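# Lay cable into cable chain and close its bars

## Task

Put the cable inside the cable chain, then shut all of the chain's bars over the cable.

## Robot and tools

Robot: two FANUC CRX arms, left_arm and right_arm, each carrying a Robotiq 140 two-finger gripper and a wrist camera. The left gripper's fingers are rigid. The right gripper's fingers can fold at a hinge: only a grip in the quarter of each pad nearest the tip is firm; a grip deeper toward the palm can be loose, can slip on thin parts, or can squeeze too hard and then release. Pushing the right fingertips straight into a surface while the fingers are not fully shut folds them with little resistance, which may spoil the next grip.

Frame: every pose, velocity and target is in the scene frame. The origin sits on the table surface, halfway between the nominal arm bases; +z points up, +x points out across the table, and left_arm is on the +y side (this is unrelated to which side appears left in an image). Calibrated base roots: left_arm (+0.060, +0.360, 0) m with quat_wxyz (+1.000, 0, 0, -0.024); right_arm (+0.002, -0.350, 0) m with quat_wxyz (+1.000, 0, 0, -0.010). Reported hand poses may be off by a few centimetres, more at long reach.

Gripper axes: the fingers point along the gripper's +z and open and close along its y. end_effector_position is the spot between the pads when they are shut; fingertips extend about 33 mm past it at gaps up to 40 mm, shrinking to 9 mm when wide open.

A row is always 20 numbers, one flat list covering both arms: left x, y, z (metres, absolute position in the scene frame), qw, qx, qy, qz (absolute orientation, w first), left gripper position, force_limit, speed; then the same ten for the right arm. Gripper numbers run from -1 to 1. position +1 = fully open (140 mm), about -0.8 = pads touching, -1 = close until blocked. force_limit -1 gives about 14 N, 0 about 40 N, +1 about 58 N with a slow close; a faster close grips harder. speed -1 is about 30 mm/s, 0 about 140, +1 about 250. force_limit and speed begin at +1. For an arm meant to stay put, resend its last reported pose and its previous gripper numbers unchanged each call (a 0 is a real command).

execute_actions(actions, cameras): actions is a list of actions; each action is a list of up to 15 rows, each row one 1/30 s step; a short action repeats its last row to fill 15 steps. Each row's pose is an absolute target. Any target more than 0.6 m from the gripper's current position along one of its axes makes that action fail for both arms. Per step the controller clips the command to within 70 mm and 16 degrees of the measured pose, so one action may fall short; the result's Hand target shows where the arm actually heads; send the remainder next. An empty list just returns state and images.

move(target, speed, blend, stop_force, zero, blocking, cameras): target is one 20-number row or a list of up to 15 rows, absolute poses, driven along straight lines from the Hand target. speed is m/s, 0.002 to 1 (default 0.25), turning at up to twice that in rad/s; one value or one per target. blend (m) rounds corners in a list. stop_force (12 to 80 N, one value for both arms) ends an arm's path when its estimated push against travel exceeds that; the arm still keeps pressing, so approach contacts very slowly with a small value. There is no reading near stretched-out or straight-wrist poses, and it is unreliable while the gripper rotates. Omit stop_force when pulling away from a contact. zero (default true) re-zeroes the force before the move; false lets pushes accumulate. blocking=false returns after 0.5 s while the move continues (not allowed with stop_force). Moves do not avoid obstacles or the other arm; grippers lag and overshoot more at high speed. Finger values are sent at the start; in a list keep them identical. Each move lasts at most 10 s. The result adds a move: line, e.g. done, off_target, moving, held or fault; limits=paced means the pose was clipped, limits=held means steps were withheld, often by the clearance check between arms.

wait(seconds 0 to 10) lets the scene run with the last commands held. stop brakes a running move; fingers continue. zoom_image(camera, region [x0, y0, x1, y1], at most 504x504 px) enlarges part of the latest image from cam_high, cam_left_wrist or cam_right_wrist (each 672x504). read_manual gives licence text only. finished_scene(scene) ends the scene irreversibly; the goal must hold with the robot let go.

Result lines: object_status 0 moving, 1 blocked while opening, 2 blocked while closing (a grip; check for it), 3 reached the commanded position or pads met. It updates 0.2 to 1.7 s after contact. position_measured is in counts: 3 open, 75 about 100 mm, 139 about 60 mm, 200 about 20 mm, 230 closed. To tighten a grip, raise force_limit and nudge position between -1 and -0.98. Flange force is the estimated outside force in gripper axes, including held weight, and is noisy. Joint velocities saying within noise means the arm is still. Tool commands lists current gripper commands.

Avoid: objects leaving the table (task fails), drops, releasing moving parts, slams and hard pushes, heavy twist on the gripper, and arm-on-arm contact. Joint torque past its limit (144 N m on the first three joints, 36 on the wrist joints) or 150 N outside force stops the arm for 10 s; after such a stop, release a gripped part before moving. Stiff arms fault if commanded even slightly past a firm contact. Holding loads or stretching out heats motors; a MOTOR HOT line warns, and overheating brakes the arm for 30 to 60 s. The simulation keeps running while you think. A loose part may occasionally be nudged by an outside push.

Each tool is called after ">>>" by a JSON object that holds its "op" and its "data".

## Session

>>> {"op": "execute_actions", "data": {"actions": []}}

Scene clock: 0.00 s.
left_arm: end_effector_position=(+0.4355, +0.2435, +0.2820) position_measured=3 object_status=3 end_effector_quat_wxyz=(+0.649, +0.585, -0.324, +0.364) | right_arm: end_effector_position=(+0.8357, -0.2123, +0.1658) position_measured=3 object_status=3 end_effector_quat_wxyz=(+0.239, +0.862, -0.350, +0.277)
Joint positions: left_arm=[0.788 0.344 -0.727 0.944 -1.997 -0.616] | right_arm=[0.593 1.092 1.011 0.744 -1.58 0.199]
Joint velocities: within noise
Flange force (N): no reading
Hand target: left_arm +0.4355, +0.2435, +0.2820; +0.649, +0.585, -0.324, +0.364 | right_arm +0.8357, -0.2123, +0.1658; +0.239, +0.862, -0.350, +0.277
Tool commands: left_gripper/position=+1.0 left_gripper/force_limit=+1.0 left_gripper/speed=+1.0 right_gripper/position=+1.0 right_gripper/force_limit=+1.0 right_gripper/speed=+1.0

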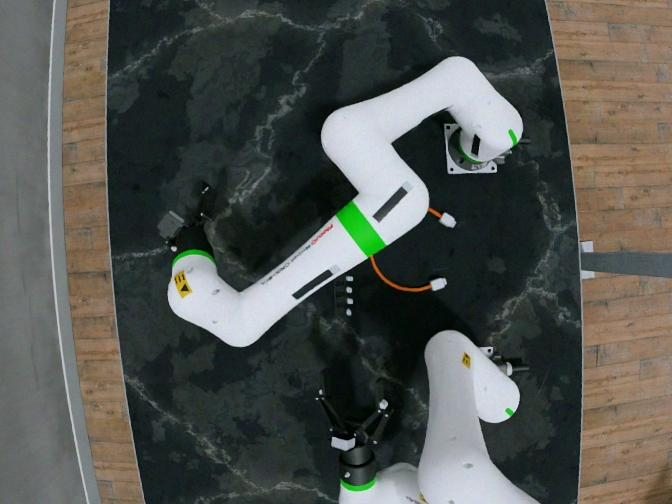

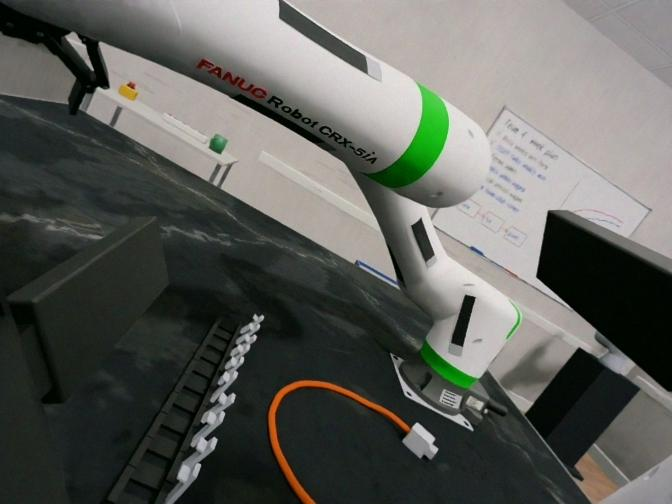

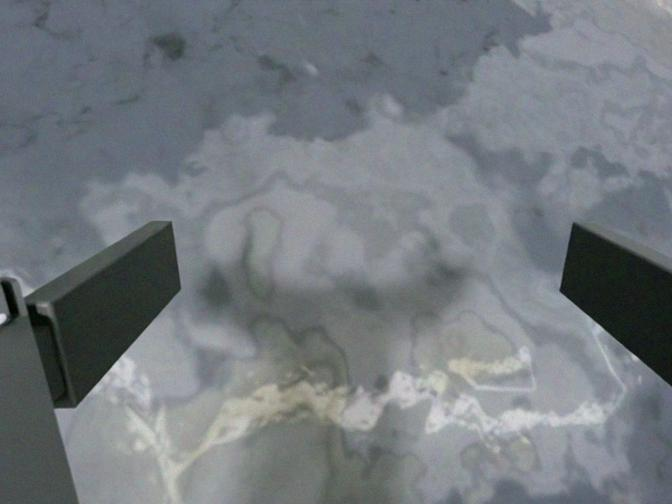

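>>> {"op": "move", "data": {"target": [[0.42,0.4,0.35,0,0.7071,-0.7071,0,1,1,1,0.7,-0.3,0.35,0,0.7071,-0.7071,0,1,1,1],[0.42,0.4,0.35,0,0.7071,-0.7071,0,1,1,1,0.33,-0.12,0.32,0,0.7071,-0.7071,0,1,1,1]], "blend": 0.03}}

>>> {"op": "zoom_image", "data": {"camera": "cam_high", "region": [280, 160, 480, 360]}}

Scene clock: 13.13 s.
left_arm: end_effector_position=(+0.4200, +0.4000, +0.3500) position_measured=3 object_status=3 end_effector_quat_wxyz=(+0.000, +0.707, -0.707, +0.000) | right_arm: end_effector_position=(+0.3300, -0.1200, +0.3200) position_measured=3 object_status=3 end_effector_quat_wxyz=(+0.000, +0.707, -0.707, +0.000)
Joint positions: left_arm=[0.526 -0.184 0.095 0 -1.85 -0.478] | right_arm=[0.96 -0.104 0.092 0 -1.767 -0.941]
Joint velocities: within noise
Flange force (N): left_arm=[4.6 3.7 8.2] | right_arm=[-3.6 2.8 -1.4]
Hand target: left_arm +0.4200, +0.4000, +0.3500; +0.000, +0.707, -0.707, +0.000 | right_arm +0.3300, -0.1200, +0.3200; +0.000, +0.707, -0.707, +0.000
Off the commanded pose: left_arm 0.000 m, 0 deg | right_arm 0.000 m, 0 deg.
elbow stopped short (right arm): the move would have taken joint 3 (elbow) straighter than the controller allows.
move: done

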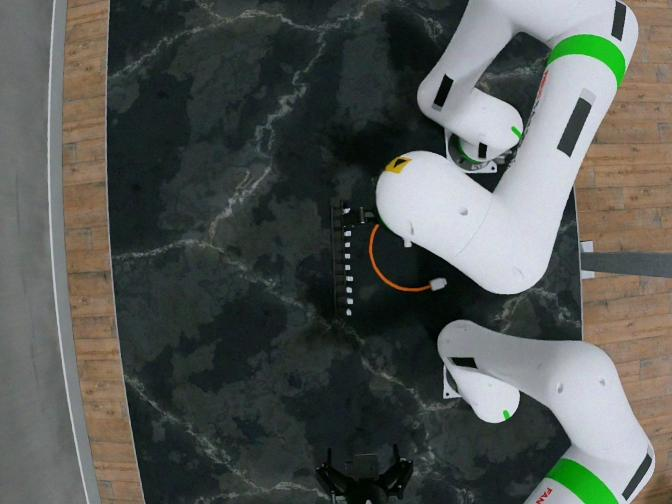

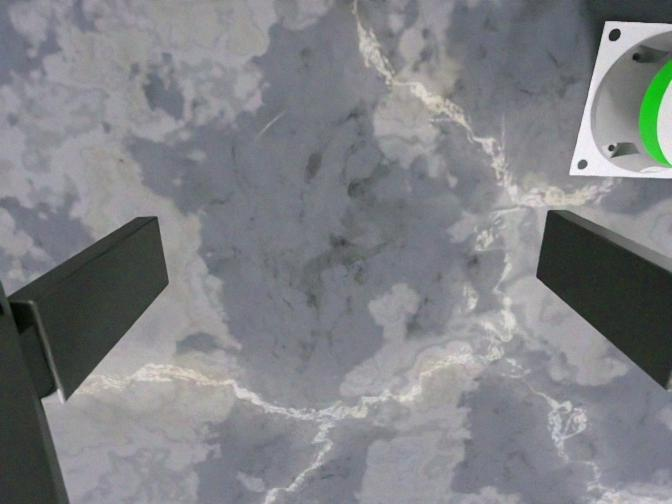

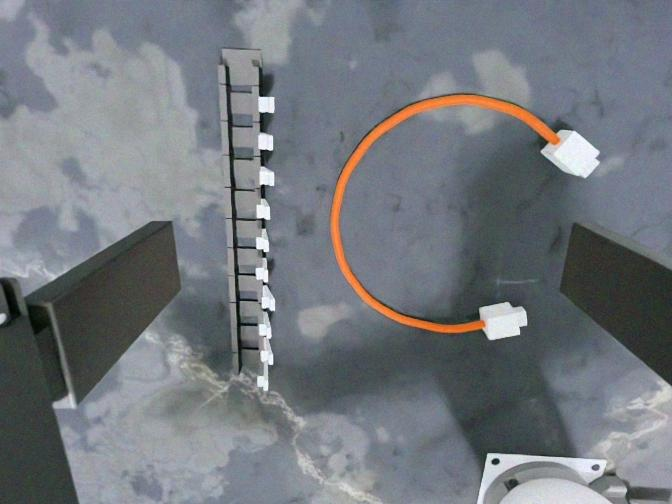

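Scaled by 2.520 from the camera's 672x504 image, which has a finer 960x720 frame.

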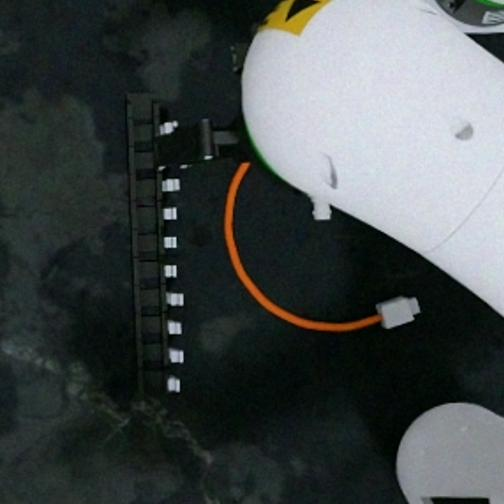

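>>> {"op": "move", "data": {"target": [0.42,0.4,0.35,0,0.7071,-0.7071,0,1,1,1,0.25,-0.178,0.12,0,0.0523,-0.9986,0,-0.26,1,-0.5], "cameras": ["cam_right_wrist"]}}

Scene clock: 57.80 s.
left_arm: end_effector_position=(+0.4200, +0.4000, +0.3500) position_measured=3 object_status=3 end_effector_quat_wxyz=(+0.000, +0.707, -0.707, +0.000) | right_arm: end_effector_position=(+0.2500, -0.1780, +0.1200) position_measured=162 object_status=3 end_effector_quat_wxyz=(+0.000, -0.052, +0.999, +0.000)
Joint positions: left_arm=[0.526 -0.184 0.095 0 -1.85 -0.478] | right_arm=[1.07 -0.369 -0.582 0 -1.358 -2.516]
Joint velocities: within noise
Flange force (N): left_arm=[5.6 3.7 8.7] | right_arm=[2.7 3.1 -2.2]
Hand target: left_arm +0.4200, +0.4000, +0.3500; +0.000, +0.707, -0.707, +0.000 | right_arm +0.2500, -0.1780, +0.1200; +0.000, -0.052, +0.999, +0.000
Off the commanded pose: left_arm 0.000 m, 0 deg | right_arm 0.000 m, 0 deg.
move: done
Images, in order (width x height): cam_right_wrist 672x504.

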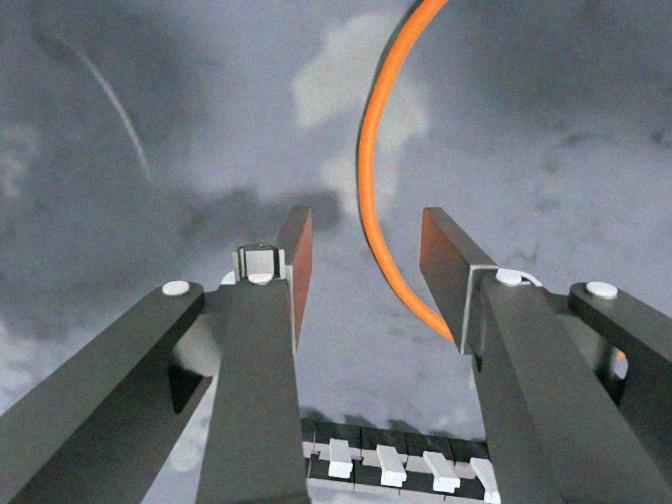

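>>> {"op": "move", "data": {"target": [[0.42,0.4,0.35,0,0.7071,-0.7071,0,1,1,1,0.25,-0.178,0.06,0,0.0523,-0.9986,0,-0.26,1,-0.5],[0.42,0.4,0.35,0,0.7071,-0.7071,0,1,1,1,0.25,-0.178,0.0375,0,0.0523,-0.9986,0,-0.26,1,-0.5],[0.42,0.4,0.35,0,0.7071,-0.7071,0,1,1,1,0.25,-0.178,0.0375,0,0.0523,-0.9986,0,-1,0.1,-0.9]], "speed": [0.15,0.04,0.03], "cameras": []}}

>>> {"op": "wait", "data": {"seconds": 1.2, "cameras": ["cam_right_wrist"]}}

Scene clock: 68.77 s.
left_arm: end_effector_position=(+0.4200, +0.4000, +0.3500) position_measured=3 object_status=3 end_effector_quat_wxyz=(+0.000, +0.707, -0.707, +0.000) | right_arm: end_effector_position=(+0.2500, -0.1780, +0.0375) position_measured=221 object_status=0 end_effector_quat_wxyz=(+0.000, -0.052, +0.999, +0.000)
Joint positions: left_arm=[0.526 -0.184 0.095 0 -1.85 -0.478] | right_arm=[1.07 -0.287 -0.73 0 -1.128 -2.516]
Joint velocities: within noise
Flange force (N): left_arm=[5.5 3.6 8.3] | right_arm=[5.8 4.5 -10.0]
Hand target: left_arm +0.4200, +0.4000, +0.3500; +0.000, +0.707, -0.707, +0.000 | right_arm +0.2500, -0.1780, +0.0375; +0.000, -0.052, +0.999, +0.000
Off the commanded pose: left_arm 0.000 m, 0 deg | right_arm 0.000 m, 0 deg.
move: done
No camera images: "cameras" was empty.

Scene clock: 69.97 s.
left_arm: end_effector_position=(+0.4200, +0.4000, +0.3500) position_measured=3 object_status=3 end_effector_quat_wxyz=(+0.000, +0.707, -0.707, +0.000) | right_arm: end_effector_position=(+0.2500, -0.1780, +0.0375) position_measured=221 object_status=2 end_effector_quat_wxyz=(+0.000, -0.052, +0.999, +0.000)
Joint positions: left_arm=[0.526 -0.184 0.095 0 -1.85 -0.478] | right_arm=[1.07 -0.287 -0.73 0 -1.128 -2.516]
Joint velocities: within noise
Flange force (N): left_arm=[5.4 2.9 8.9] | right_arm=[5.5 4.1 -10.0]
Hand target: left_arm +0.4200, +0.4000, +0.3500; +0.000, +0.707, -0.707, +0.000 | right_arm +0.2500, -0.1780, +0.0375; +0.000, -0.052, +0.999, +0.000
Tool commands: left_gripper/position=+1.0 left_gripper/force_limit=+1.0 left_gripper/speed=+1.0 right_gripper/position=-1.0 right_gripper/force_limit=+0.1 right_gripper/speed=-0.9
Off the commanded pose: left_arm 0.000 m, 0 deg | right_arm 0.000 m, 0 deg.
wait: 1.20 s; at rest by 0.17 s
Images, in order (width x height): cam_right_wrist 672x504.

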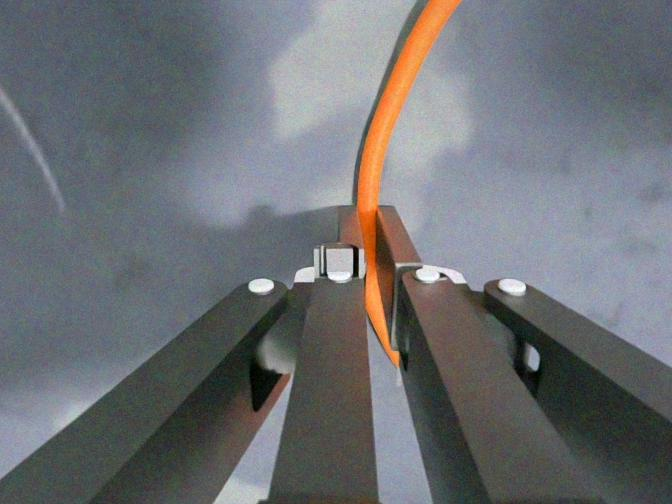

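>>> {"op": "move", "data": {"target": [[0.42,0.4,0.35,0,0.7071,-0.7071,0,1,1,1,0.25,-0.19,0.12,0,0.0523,-0.9986,0,-1,0.1,-0.9],[0.27,0.12,0.28,0,0.7071,-0.7071,0,1,1,1,0.37,-0.3,0.13,0,0.685,-0.728,0,-1,0.1,-0.9]], "speed": 0.12}}

Scene clock: 87.10 s.
left_arm: end_effector_position=(+0.2700, +0.1200, +0.2800) position_measured=3 object_status=3 end_effector_quat_wxyz=(+0.000, +0.707, -0.707, +0.000) | right_arm: end_effector_position=(+0.3701, -0.3000, +0.1300) position_measured=221 object_status=2 end_effector_quat_wxyz=(+0.000, +0.685, -0.728, +0.000)
Joint positions: left_arm=[-0.383 -0.333 -0.184 0 -1.72 0.431] | right_arm=[0.511 -0.17 -0.411 0 -1.33 -0.553]
Joint velocities: within noise
Flange force (N): left_arm=[2.3 6.6 7.6] | right_arm=[-5.0 2.1 -0.3]
Hand target: left_arm +0.2700, +0.1200, +0.2800; +0.000, +0.707, -0.707, +0.000 | right_arm +0.3700, -0.3000, +0.1300; +0.000, +0.685, -0.728, +0.000
Off the commanded pose: left_arm 0.000 m, 0 deg | right_arm 0.000 m, 0 deg.
move: done

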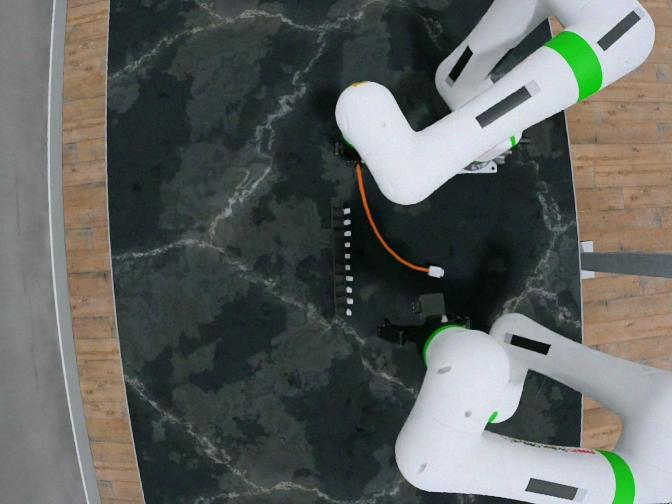

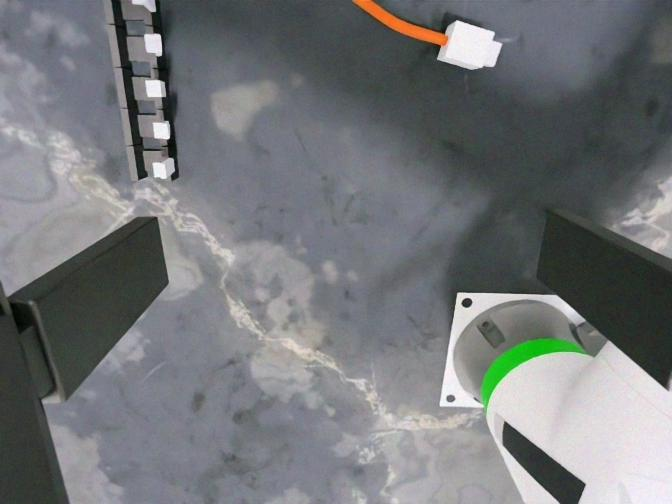

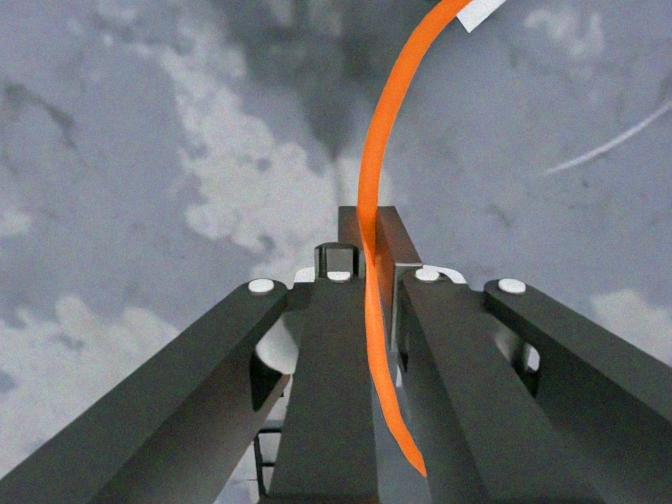

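>>> {"op": "move", "data": {"target": [0.15,0.024,0.12,0,0.9954,-0.0958,0,-0.2,1,-0.3,0.37,-0.3,0.13,0,0.685,-0.728,0,-1,0.1,-0.9], "speed": 0.2, "cameras": ["cam_left_wrist"]}}

Scene clock: 101.97 s.
left_arm: end_effector_position=(+0.1500, +0.0240, +0.1200) position_measured=154 object_status=3 end_effector_quat_wxyz=(+0.000, +0.995, -0.096, +0.000) | right_arm: end_effector_position=(+0.3700, -0.3000, +0.1300) position_measured=221 object_status=2 end_effector_quat_wxyz=(+0.000, +0.685, -0.728, +0.000)
Joint positions: left_arm=[-0.877 -0.231 -0.484 0 -1.318 2.304] | right_arm=[0.511 -0.17 -0.411 0 -1.33 -0.552]
Joint velocities: within noise
Flange force (N): left_arm=[-7.2 -2.0 5.9] | right_arm=[-4.9 1.0 -0.3]
Hand target: left_arm +0.1500, +0.0240, +0.1200; +0.000, +0.995, -0.096, +0.000 | right_arm +0.3700, -0.3000, +0.1300; +0.000, +0.685, -0.728, +0.000
Off the commanded pose: left_arm 0.000 m, 0 deg | right_arm 0.000 m, 0 deg.
move: done
Images, in order (width x height): cam_left_wrist 672x504.

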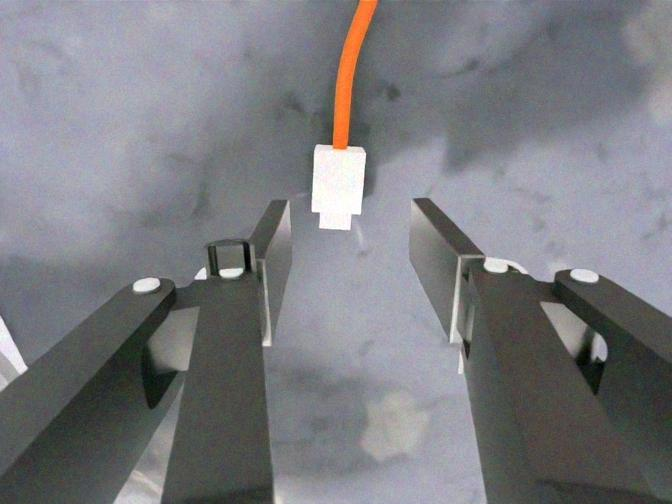

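>>> {"op": "move", "data": {"target": [[0.154,0.0232,0.055,0,0.9954,-0.0958,0,-0.2,1,-0.3,0.37,-0.3,0.13,0,0.685,-0.728,0,-1,0.1,-0.9],[0.154,0.0232,0.036,0,0.9954,-0.0958,0,-0.2,1,-0.3,0.37,-0.3,0.13,0,0.685,-0.728,0,-1,0.1,-0.9],[0.154,0.0232,0.036,0,0.9954,-0.0958,0,-1,0.2,-0.9,0.37,-0.3,0.13,0,0.685,-0.728,0,-1,0.1,-0.9]], "speed": [0.15,0.03,0.03], "cameras": []}}

>>> {"op": "wait", "data": {"seconds": 1.2, "cameras": ["cam_left_wrist"]}}

Scene clock: 126.67 s.
left_arm: end_effector_position=(+0.1540, +0.0232, +0.0360) position_measured=191 object_status=0 end_effector_quat_wxyz=(+0.000, +0.995, -0.096, +0.000) | right_arm: end_effector_position=(+0.3700, -0.3000, +0.1300) position_measured=221 object_status=2 end_effector_quat_wxyz=(+0.000, +0.685, -0.728, +0.000)
Joint positions: left_arm=[-0.869 -0.14 -0.62 0 -1.091 2.295] | right_arm=[0.511 -0.17 -0.411 0 -1.33 -0.552]
Joint velocities: within noise
Flange force (N): left_arm=[-6.3 -1.7 -12.2] | right_arm=[-5.2 1.2 -0.7]
Hand target: left_arm +0.1540, +0.0232, +0.0360; +0.000, +0.995, -0.096, +0.000 | right_arm +0.3700, -0.3000, +0.1300; +0.000, +0.685, -0.728, +0.000
Off the commanded pose: left_arm 0.000 m, 0 deg | right_arm 0.000 m, 0 deg.
move: done
No camera images: "cameras" was empty.

Scene clock: 127.87 s.
left_arm: end_effector_position=(+0.1540, +0.0232, +0.0360) position_measured=191 object_status=2 end_effector_quat_wxyz=(+0.000, +0.995, -0.096, +0.000) | right_arm: end_effector_position=(+0.3700, -0.3000, +0.1300) position_measured=221 object_status=2 end_effector_quat_wxyz=(+0.000, +0.685, -0.728, +0.000)
Joint positions: left_arm=[-0.869 -0.14 -0.62 0 -1.091 2.295] | right_arm=[0.511 -0.17 -0.411 0 -1.33 -0.552]
Joint velocities: within noise
Flange force (N): left_arm=[-6.2 -3.0 -12.4] | right_arm=[-4.5 0.9 -0.6]
Hand target: left_arm +0.1540, +0.0232, +0.0360; +0.000, +0.995, -0.096, +0.000 | right_arm +0.3700, -0.3000, +0.1300; +0.000, +0.685, -0.728, +0.000
Tool commands: left_gripper/position=-1.0 left_gripper/force_limit=+0.2 left_gripper/speed=-0.9 right_gripper/position=-1.0 right_gripper/force_limit=+0.1 right_gripper/speed=-0.9
Off the commanded pose: left_arm 0.000 m, 0 deg | right_arm 0.000 m, 0 deg.
wait: 1.20 s; at rest by 0.17 s
Images, in order (width x height): cam_left_wrist 672x504.

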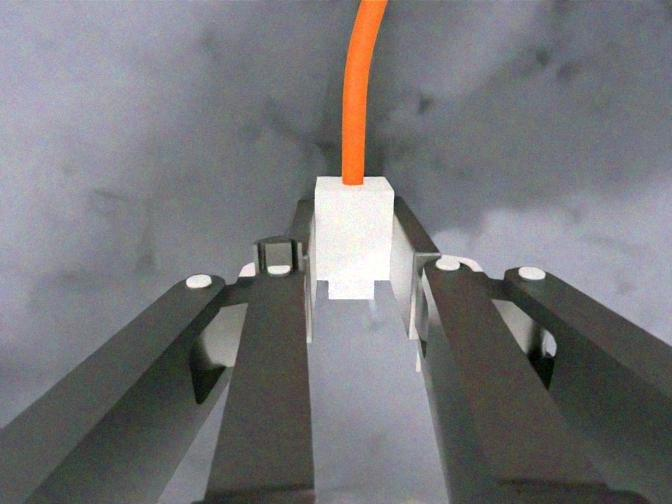

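>>> {"op": "move", "data": {"target": [[0.154,0.0232,0.12,0,0.9954,-0.0958,0,-1,0.2,-0.9,0.37,-0.3,0.13,0,0.685,-0.728,0,-1,0.1,-0.9],[0.3,0.13,0.14,0,0.9,-0.436,0,-1,0.2,-0.9,0.41,-0.27,0.13,0,0.685,-0.728,0,-1,0.1,-0.9],[0.447,0.168,0.13,0,0.685,-0.728,0,-1,0.2,-0.9,0.4375,-0.245,0.13,0,0.685,-0.728,0,-1,0.1,-0.9]], "speed": 0.12, "blend": 0.03}}

>>> {"op": "zoom_image", "data": {"camera": "cam_high", "region": [260, 160, 420, 370]}}

Scene clock: 145.63 s.
left_arm: end_effector_position=(+0.4470, +0.1680, +0.1300) position_measured=191 object_status=2 end_effector_quat_wxyz=(+0.000, +0.685, -0.728, +0.000) | right_arm: end_effector_position=(+0.4375, -0.2450, +0.1300) position_measured=221 object_status=2 end_effector_quat_wxyz=(+0.000, +0.685, -0.728, +0.000)
Joint positions: left_arm=[-0.106 -0.01 -0.265 0 -1.316 0.093] | right_arm=[0.549 0.031 -0.223 0 -1.316 -0.591]
Joint velocities: within noise
Flange force (N): left_arm=[1.5 5.4 5.8] | right_arm=[-3.2 1.0 -0.6]
Hand target: left_arm +0.4470, +0.1680, +0.1300; +0.000, +0.685, -0.728, +0.000 | right_arm +0.4375, -0.2450, +0.1300; +0.000, +0.685, -0.728, +0.000
Off the commanded pose: left_arm 0.000 m, 0 deg | right_arm 0.000 m, 0 deg.
move: done

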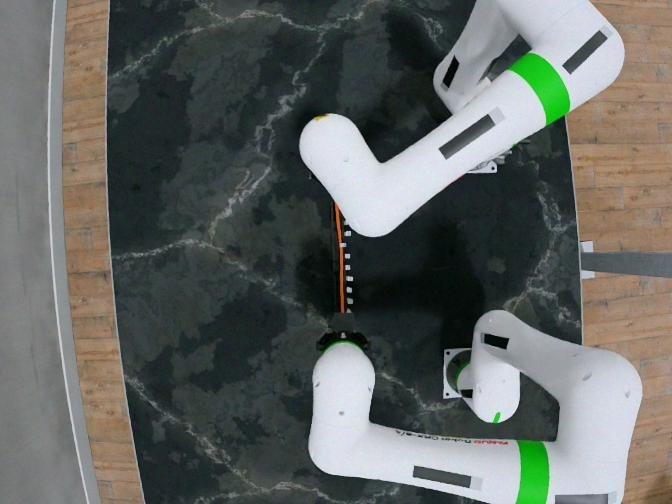

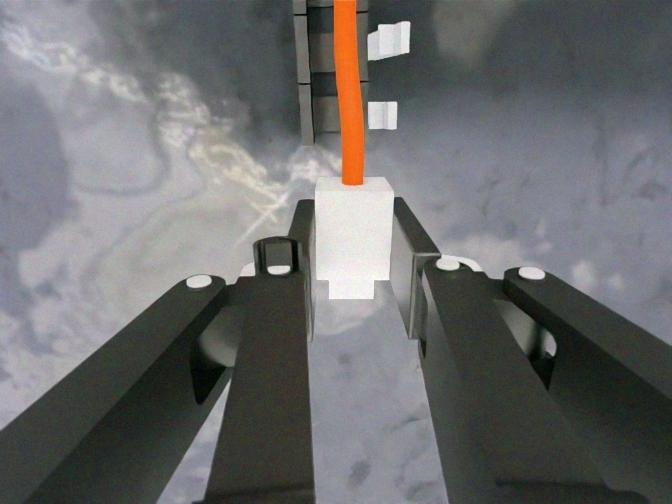

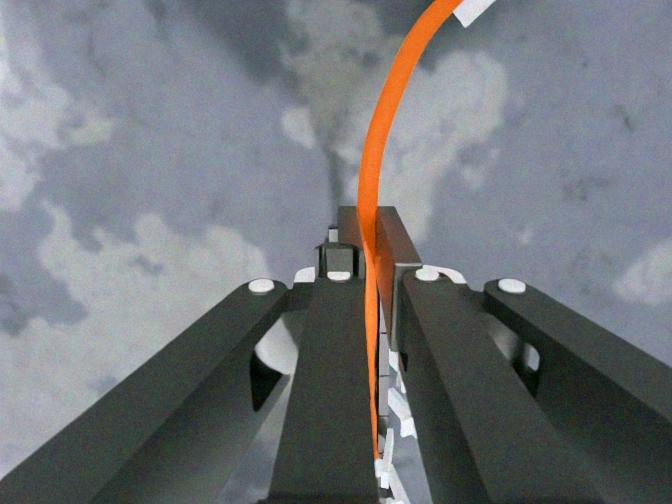

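Scaled by 2.400 from the camera's 672x504 image, which has a finer 960x720 frame.

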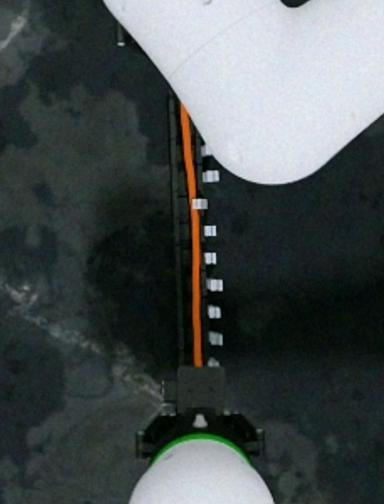

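>>> {"op": "move", "data": {"target": [0.451,0.168,0.13,0,0.685,-0.728,0,-1,0.2,-0.9,0.4375,-0.245,0.13,0,0.685,-0.728,0,-1,0.1,-0.9], "speed": 0.05, "cameras": []}}

>>> {"op": "move", "data": {"target": [0.451,0.168,0.13,0,0.685,-0.728,0,-1,0.2,-0.9,0.4355,-0.278,0.13,0,0.685,-0.728,0,-1,0.1,-0.9], "speed": 0.015, "stop_force": 12}}

>>> {"op": "zoom_image", "data": {"camera": "cam_high", "region": [260, 160, 420, 370]}}

>>> {"op": "zoom_image", "data": {"camera": "cam_right_wrist", "region": [320, 300, 440, 500]}}

Scene clock: 160.90 s.
left_arm: end_effector_position=(+0.4510, +0.1680, +0.1300) position_measured=191 object_status=2 end_effector_quat_wxyz=(+0.000, +0.685, -0.728, +0.000) | right_arm: end_effector_position=(+0.4375, -0.2450, +0.1300) position_measured=221 object_status=2 end_effector_quat_wxyz=(+0.000, +0.685, -0.728, +0.000)
Joint positions: left_arm=[-0.105 -0.001 -0.256 0 -1.316 0.092] | right_arm=[0.549 0.031 -0.223 0 -1.316 -0.591]
Joint velocities: within noise
Flange force (N): left_arm=[2.2 4.8 5.7] | right_arm=[-3.7 0.7 -0.5]
Hand target: left_arm +0.4510, +0.1680, +0.1300; +0.000, +0.685, -0.728, +0.000 | right_arm +0.4375, -0.2450, +0.1300; +0.000, +0.685, -0.728, +0.000
Off the commanded pose: left_arm 0.000 m, 0 deg | right_arm 0.000 m, 0 deg.
move: done
No camera images: "cameras" was empty.

Scene clock: 163.77 s.
left_arm: end_effector_position=(+0.4510, +0.1680, +0.1300) position_measured=191 object_status=2 end_effector_quat_wxyz=(+0.000, +0.685, -0.728, +0.000) | right_arm: end_effector_position=(+0.4356, -0.2777, +0.1300) position_measured=221 object_status=2 end_effector_quat_wxyz=(+0.000, +0.685, -0.728, +0.000)
Joint positions: left_arm=[-0.105 -0.001 -0.256 0 -1.316 0.092] | right_arm=[0.484 0.01 -0.245 0 -1.316 -0.525]
Joint velocities: within noise
Flange force (N): left_arm=[14.3 7.3 6.4] | right_arm=[-17.5 0.4 -1.1]
Hand target: left_arm +0.4510, +0.1680, +0.1300; +0.000, +0.685, -0.728, +0.000 | right_arm +0.4356, -0.2777, +0.1300; +0.000, +0.685, -0.728, +0.000
Off the commanded pose: left_arm 0.000 m, 0 deg | right_arm 0.000 m, 0 deg.
move: contact (right_arm)

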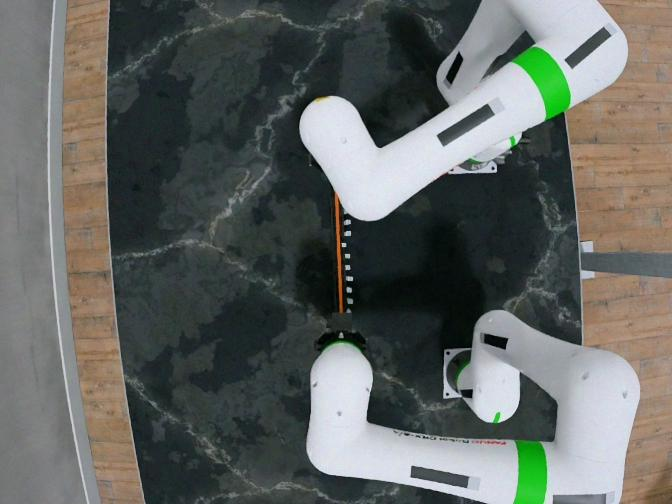

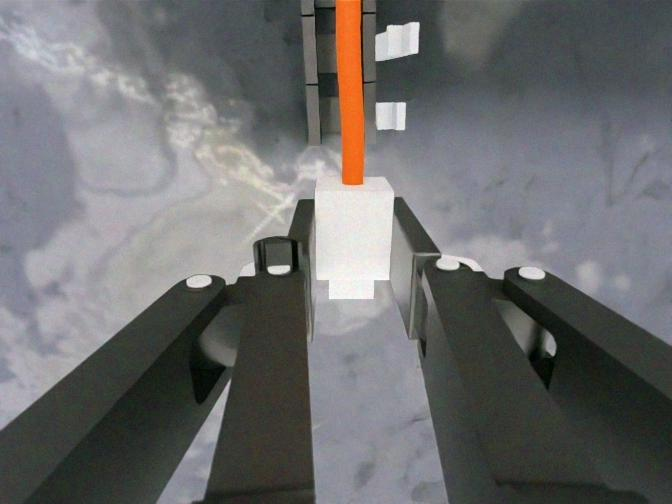

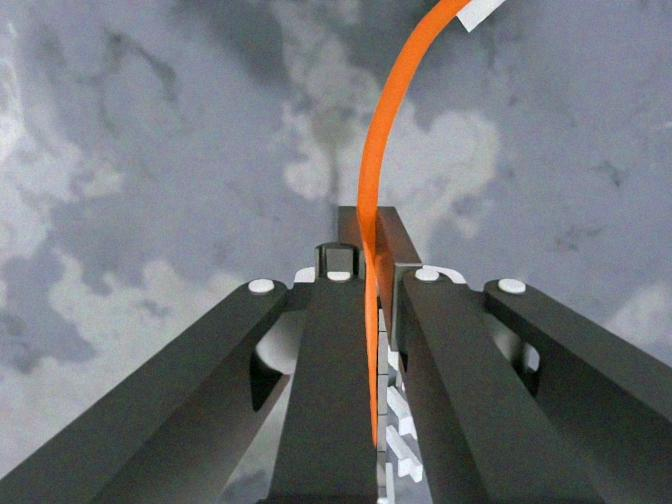

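Scaled by 2.400 from the camera's 672x504 image, which has a finer 960x720 frame.

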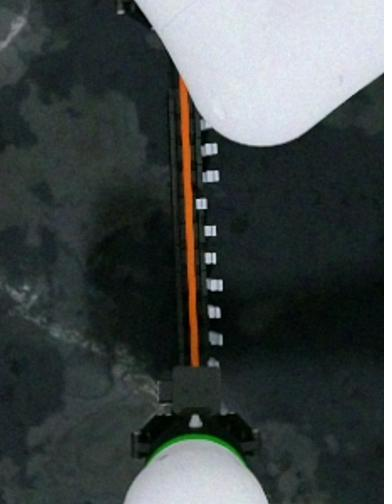

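Scaled by 2.520 from the camera's 672x504 image, which has a finer 960x720 frame.

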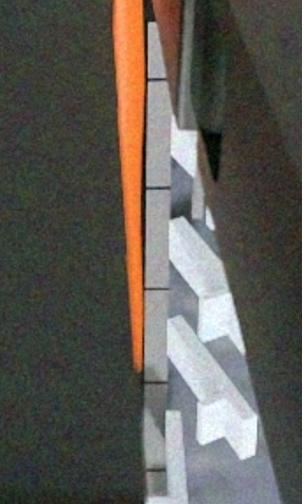

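>>> {"op": "move", "data": {"target": [[0.451,0.168,0.065,0,0.685,-0.728,0,-1,0.2,-0.9,0.4356,-0.2777,0.065,0,0.685,-0.728,0,-1,0.1,-0.9],[0.451,0.168,0.042,0,0.685,-0.728,0,-1,0.2,-0.9,0.4356,-0.2777,0.043,0,0.685,-0.728,0,-1,0.1,-0.9]], "speed": [0.06,0.03]}}

>>> {"op": "zoom_image", "data": {"camera": "cam_high", "region": [300, 180, 380, 340]}}

>>> {"op": "zoom_image", "data": {"camera": "cam_left_wrist", "region": [230, 0, 460, 200]}}

Scene clock: 178.23 s.
left_arm: end_effector_position=(+0.4510, +0.1680, +0.0421) position_measured=191 object_status=2 end_effector_quat_wxyz=(+0.000, +0.685, -0.728, +0.000) | right_arm: end_effector_position=(+0.4356, -0.2777, +0.0430) position_measured=221 object_status=2 end_effector_quat_wxyz=(+0.000, +0.685, -0.728, +0.000)
Joint positions: left_arm=[-0.105 0.08 -0.391 0 -1.1 0.092] | right_arm=[0.484 0.089 -0.379 0 -1.103 -0.525]
Joint velocities: within noise
Flange force (N): left_arm=[19.7 5.2 5.9] | right_arm=[-21.8 0.5 -1.4]
Hand target: left_arm +0.4510, +0.1680, +0.0420; +0.000, +0.685, -0.728, +0.000 | right_arm +0.4356, -0.2777, +0.0430; +0.000, +0.685, -0.728, +0.000
Off the commanded pose: left_arm 0.000 m, 0 deg | right_arm 0.000 m, 0 deg.
move: done

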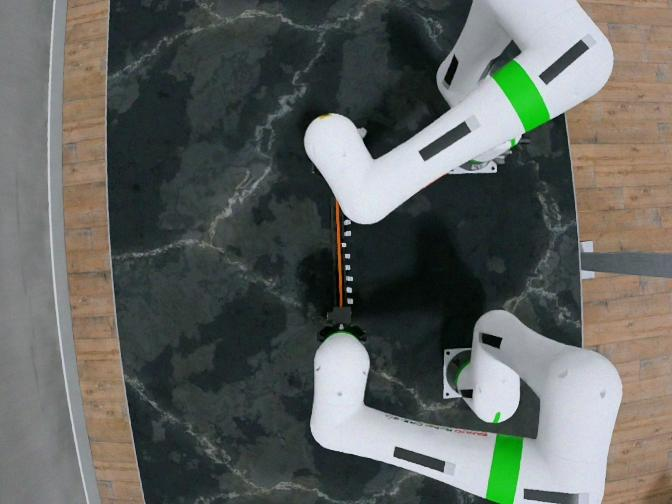

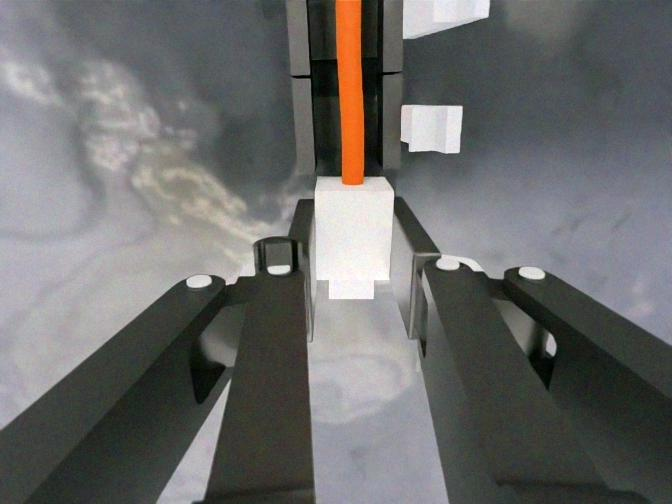

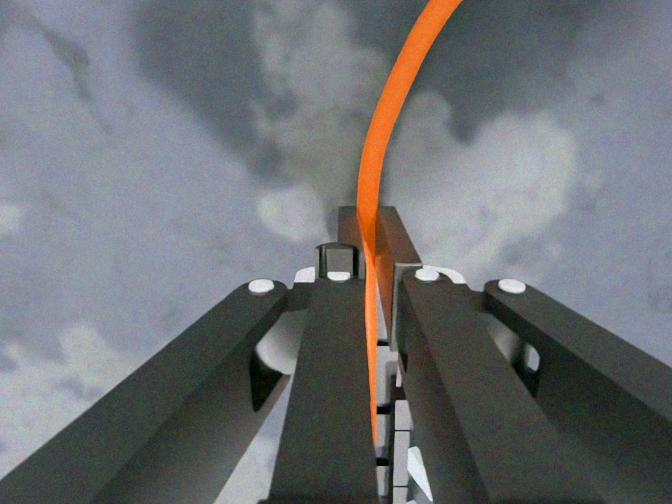

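Scaled by 3.150 from the camera's 672x504 image, which has a finer 960x720 frame.

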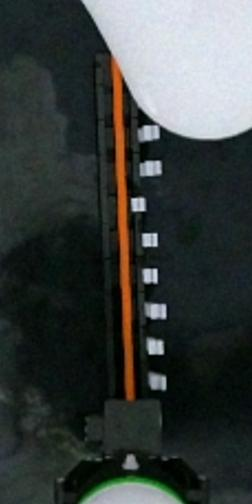

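Scaled by 2.191 from the camera's 672x504 image, which has a finer 960x720 frame.

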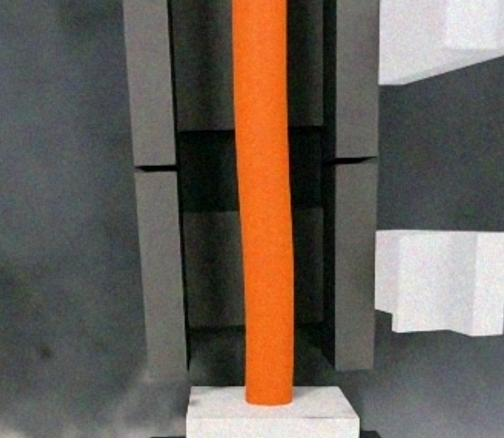

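>>> {"op": "move", "data": {"target": [[0.451,0.168,0.042,0,0.685,-0.728,0,-1,0.2,-0.9,0.4359,-0.2725,0.041,0,0.685,-0.728,0,-1,0.1,-0.9],[0.451,0.168,0.042,0,0.685,-0.728,0,-1,0.2,-0.9,0.4359,-0.2725,0.041,0,0.685,-0.728,0,-0.26,0.1,-0.95],[0.451,0.168,0.042,0,0.685,-0.728,0,-1,0.2,-0.9,0.4359,-0.2725,0.12,0,0.685,-0.728,0,-0.26,0.1,-0.95],[0.451,0.168,0.042,0,0.685,-0.728,0,-1,0.2,-0.9,0.43,-0.21,0.24,0,0.685,-0.728,0,1,0.1,0]], "speed": [0.03,0.1,0.1,0.15]}}

>>> {"op": "zoom_image", "data": {"camera": "cam_right_wrist", "region": [260, 120, 440, 300]}}

>>> {"op": "zoom_image", "data": {"camera": "cam_right_wrist", "region": [260, 280, 440, 460]}}

Scene clock: 194.33 s.
left_arm: end_effector_position=(+0.4510, +0.1680, +0.0420) position_measured=191 object_status=2 end_effector_quat_wxyz=(+0.000, +0.685, -0.728, +0.000) | right_arm: end_effector_position=(+0.4300, -0.2100, +0.2400) position_measured=3 object_status=0 end_effector_quat_wxyz=(+0.000, +0.685, -0.728, +0.000)
Joint positions: left_arm=[-0.105 0.08 -0.391 0 -1.1 0.092] | right_arm=[0.627 0.003 0.007 0 -1.574 -0.669]
Joint velocities: within noise
Flange force (N): left_arm=[1.7 6.0 4.4] | right_arm=[-4.2 1.1 -1.5]
Hand target: left_arm +0.4510, +0.1680, +0.0420; +0.000, +0.685, -0.728, +0.000 | right_arm +0.4300, -0.2100, +0.2400; +0.000, +0.685, -0.728, +0.000
Off the commanded pose: left_arm 0.000 m, 0 deg | right_arm 0.000 m, 0 deg.
move: done

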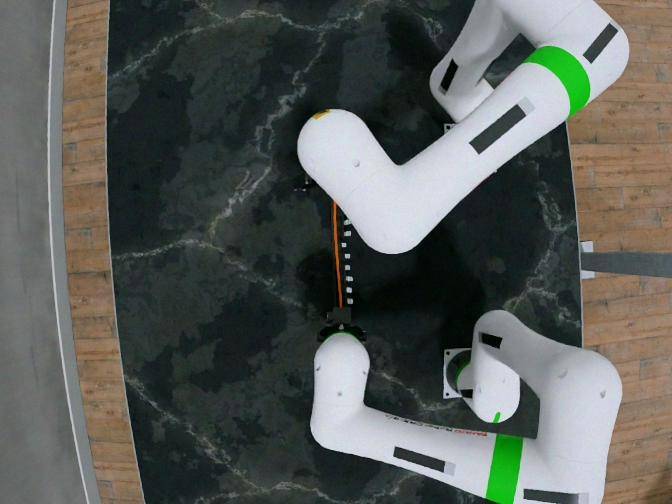

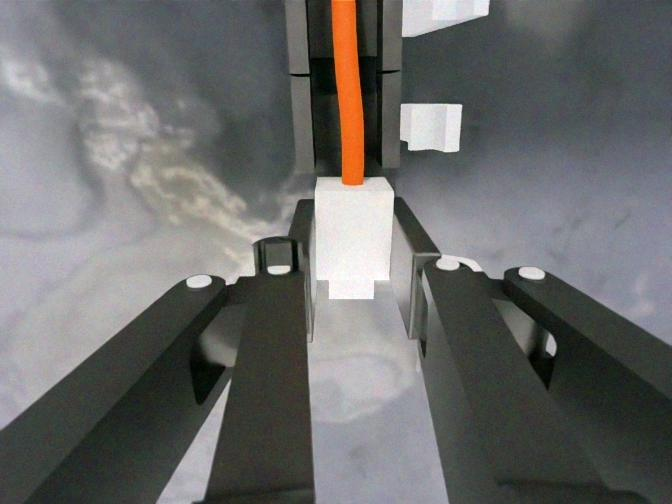

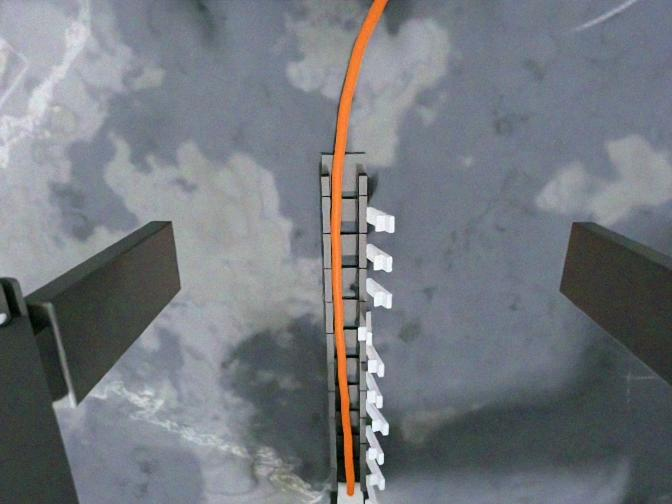

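Scaled by 2.800 from the camera's 672x504 image, which has a finer 960x720 frame.

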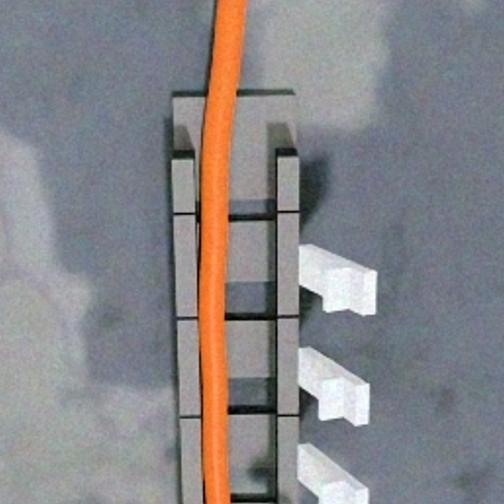

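Scaled by 2.800 from the camera's 672x504 image, which has a finer 960x720 frame.

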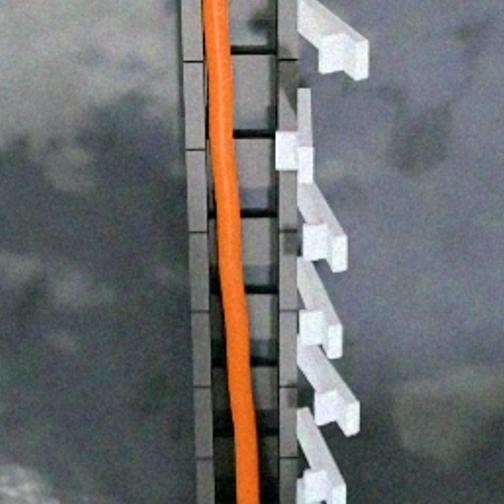

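>>> {"op": "move", "data": {"target": [[0.451,0.168,0.042,0,0.685,-0.728,0,-1,0.2,-0.9,0.3734,-0.1692,0.16,0,0.685,-0.728,0,-1,0.1,0],[0.451,0.168,0.042,0,0.685,-0.728,0,-1,0.2,-0.9,0.3734,-0.1692,0.075,0,0.685,-0.728,0,-1,0.1,0]], "speed": 0.15, "cameras": ["cam_right_wrist"]}}

>>> {"op": "move", "data": {"target": [0.451,0.168,0.042,0,0.685,-0.728,0,-1,0.2,-0.9,0.4519,-0.1739,0.075,0,0.685,-0.728,0,-1,0.1,0], "speed": 0.06, "cameras": ["cam_right_wrist"]}}

>>> {"op": "zoom_image", "data": {"camera": "cam_right_wrist", "region": [310, 120, 480, 290]}}

Scene clock: 228.50 s.
left_arm: end_effector_position=(+0.4510, +0.1680, +0.0420) position_measured=191 object_status=2 end_effector_quat_wxyz=(+0.000, +0.685, -0.728, +0.000) | right_arm: end_effector_position=(+0.3734, -0.1692, +0.0751) position_measured=234 object_status=3 end_effector_quat_wxyz=(+0.000, +0.685, -0.728, +0.000)
Joint positions: left_arm=[-0.105 0.08 -0.391 0 -1.1 0.092] | right_arm=[0.792 -0.013 -0.403 0 -1.181 -0.833]
Joint velocities: within noise
Flange force (N): left_arm=[1.5 6.0 4.4] | right_arm=[-5.6 0.2 -1.2]
Hand target: left_arm +0.4510, +0.1680, +0.0420; +0.000, +0.685, -0.728, +0.000 | right_arm +0.3734, -0.1692, +0.0750; +0.000, +0.685, -0.728, +0.000
Off the commanded pose: left_arm 0.000 m, 0 deg | right_arm 0.000 m, 0 deg.
move: done
Images, in order (width x height): cam_right_wrist 672x504.

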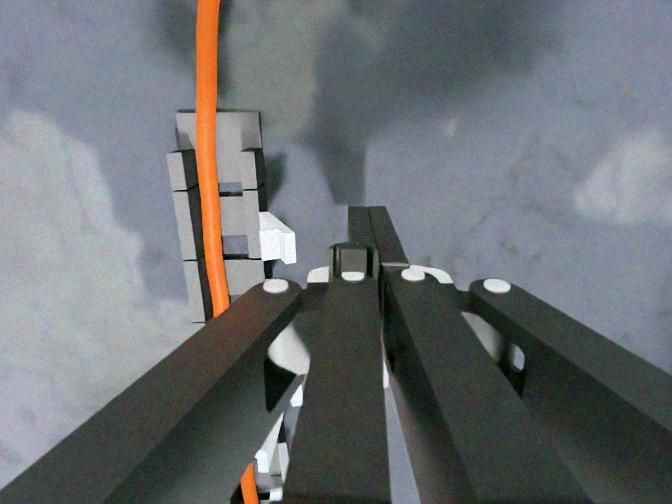

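Scene clock: 230.23 s.
left_arm: end_effector_position=(+0.4510, +0.1680, +0.0420) position_measured=191 object_status=2 end_effector_quat_wxyz=(+0.000, +0.685, -0.728, +0.000) | right_arm: end_effector_position=(+0.4519, -0.1739, +0.0750) position_measured=234 object_status=3 end_effector_quat_wxyz=(+0.000, +0.685, -0.728, +0.000)
Joint positions: left_arm=[-0.105 0.08 -0.391 0 -1.1 0.092] | right_arm=[0.664 0.161 -0.216 0 -1.194 -0.706]
Joint velocities: within noise
Flange force (N): left_arm=[1.6 6.6 4.5] | right_arm=[-5.9 0.4 -2.4]
Hand target: left_arm +0.4510, +0.1680, +0.0420; +0.000, +0.685, -0.728, +0.000 | right_arm +0.4519, -0.1739, +0.0750; +0.000, +0.685, -0.728, +0.000
Off the commanded pose: left_arm 0.000 m, 0 deg | right_arm 0.000 m, 0 deg.
move: done
Images, in order (width x height): cam_right_wrist 672x504.

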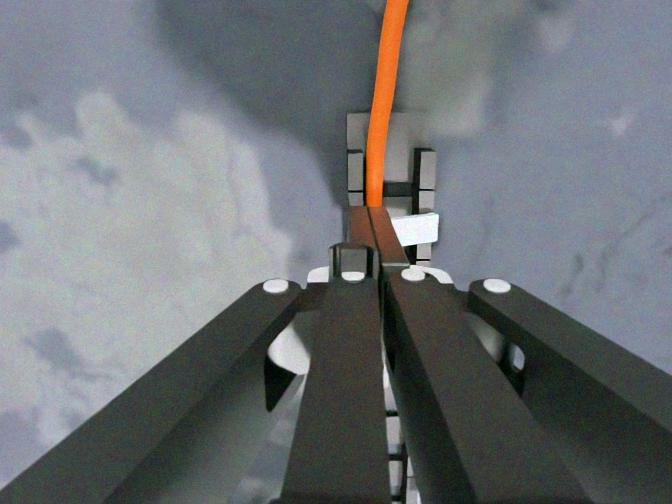

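Scaled by 2.965 from the camera's 672x504 image, which has a finer 960x720 frame.

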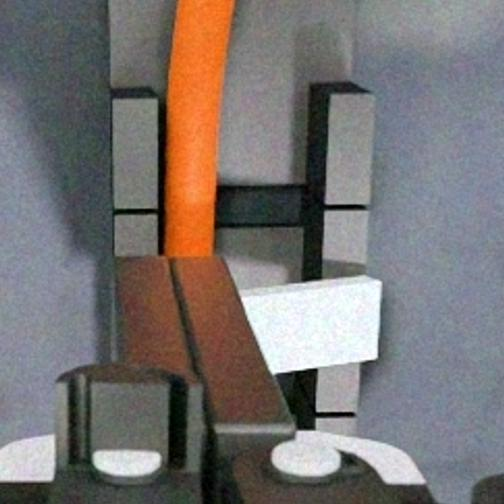

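>>> {"op": "move", "data": {"target": [[0.451,0.168,0.042,0,0.685,-0.728,0,-1,0.2,-0.9,0.4519,-0.1739,0.0613,0,0.685,-0.728,0,-1,0.1,0]], "speed": 0.015, "cameras": ["cam_right_wrist"]}}

>>> {"op": "zoom_image", "data": {"camera": "cam_right_wrist", "region": [310, 120, 480, 290]}}

Scene clock: 239.00 s.
left_arm: end_effector_position=(+0.4510, +0.1680, +0.0420) position_measured=191 object_status=2 end_effector_quat_wxyz=(+0.000, +0.685, -0.728, +0.000) | right_arm: end_effector_position=(+0.4519, -0.1739, +0.0615) position_measured=234 object_status=3 end_effector_quat_wxyz=(+0.000, +0.685, -0.728, +0.000)
Joint positions: left_arm=[-0.105 0.08 -0.391 0 -1.1 0.092] | right_arm=[0.664 0.174 -0.235 0 -1.162 -0.706]
Joint velocities: within noise
Flange force (N): left_arm=[1.5 6.7 4.4] | right_arm=[-1.9 11.3 -41.9]
Hand target: left_arm +0.4510, +0.1680, +0.0420; +0.000, +0.685, -0.728, +0.000 | right_arm +0.4519, -0.1739, +0.0613; +0.000, +0.685, -0.728, +0.000
Off the commanded pose: left_arm 0.000 m, 0 deg | right_arm 0.000 m, 0 deg.
move: done
Images, in order (width x height): cam_right_wrist 672x504.

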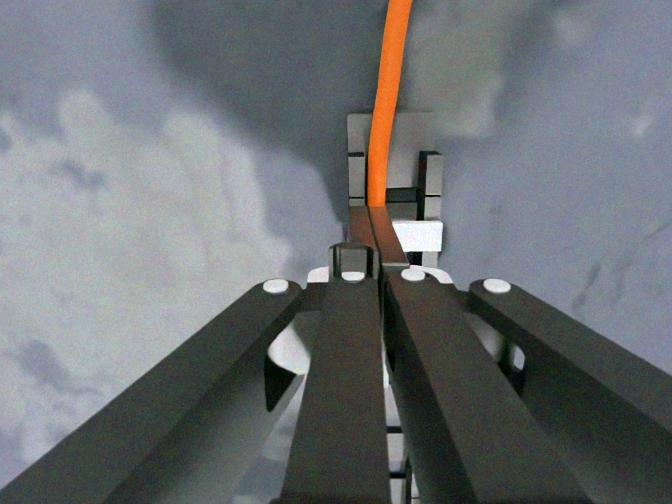

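Scaled by 2.965 from the camera's 672x504 image, which has a finer 960x720 frame.

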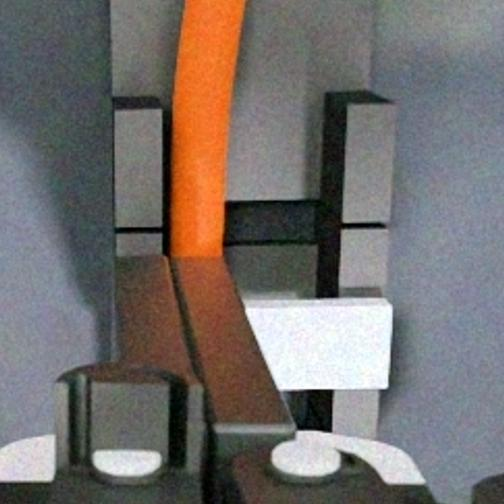

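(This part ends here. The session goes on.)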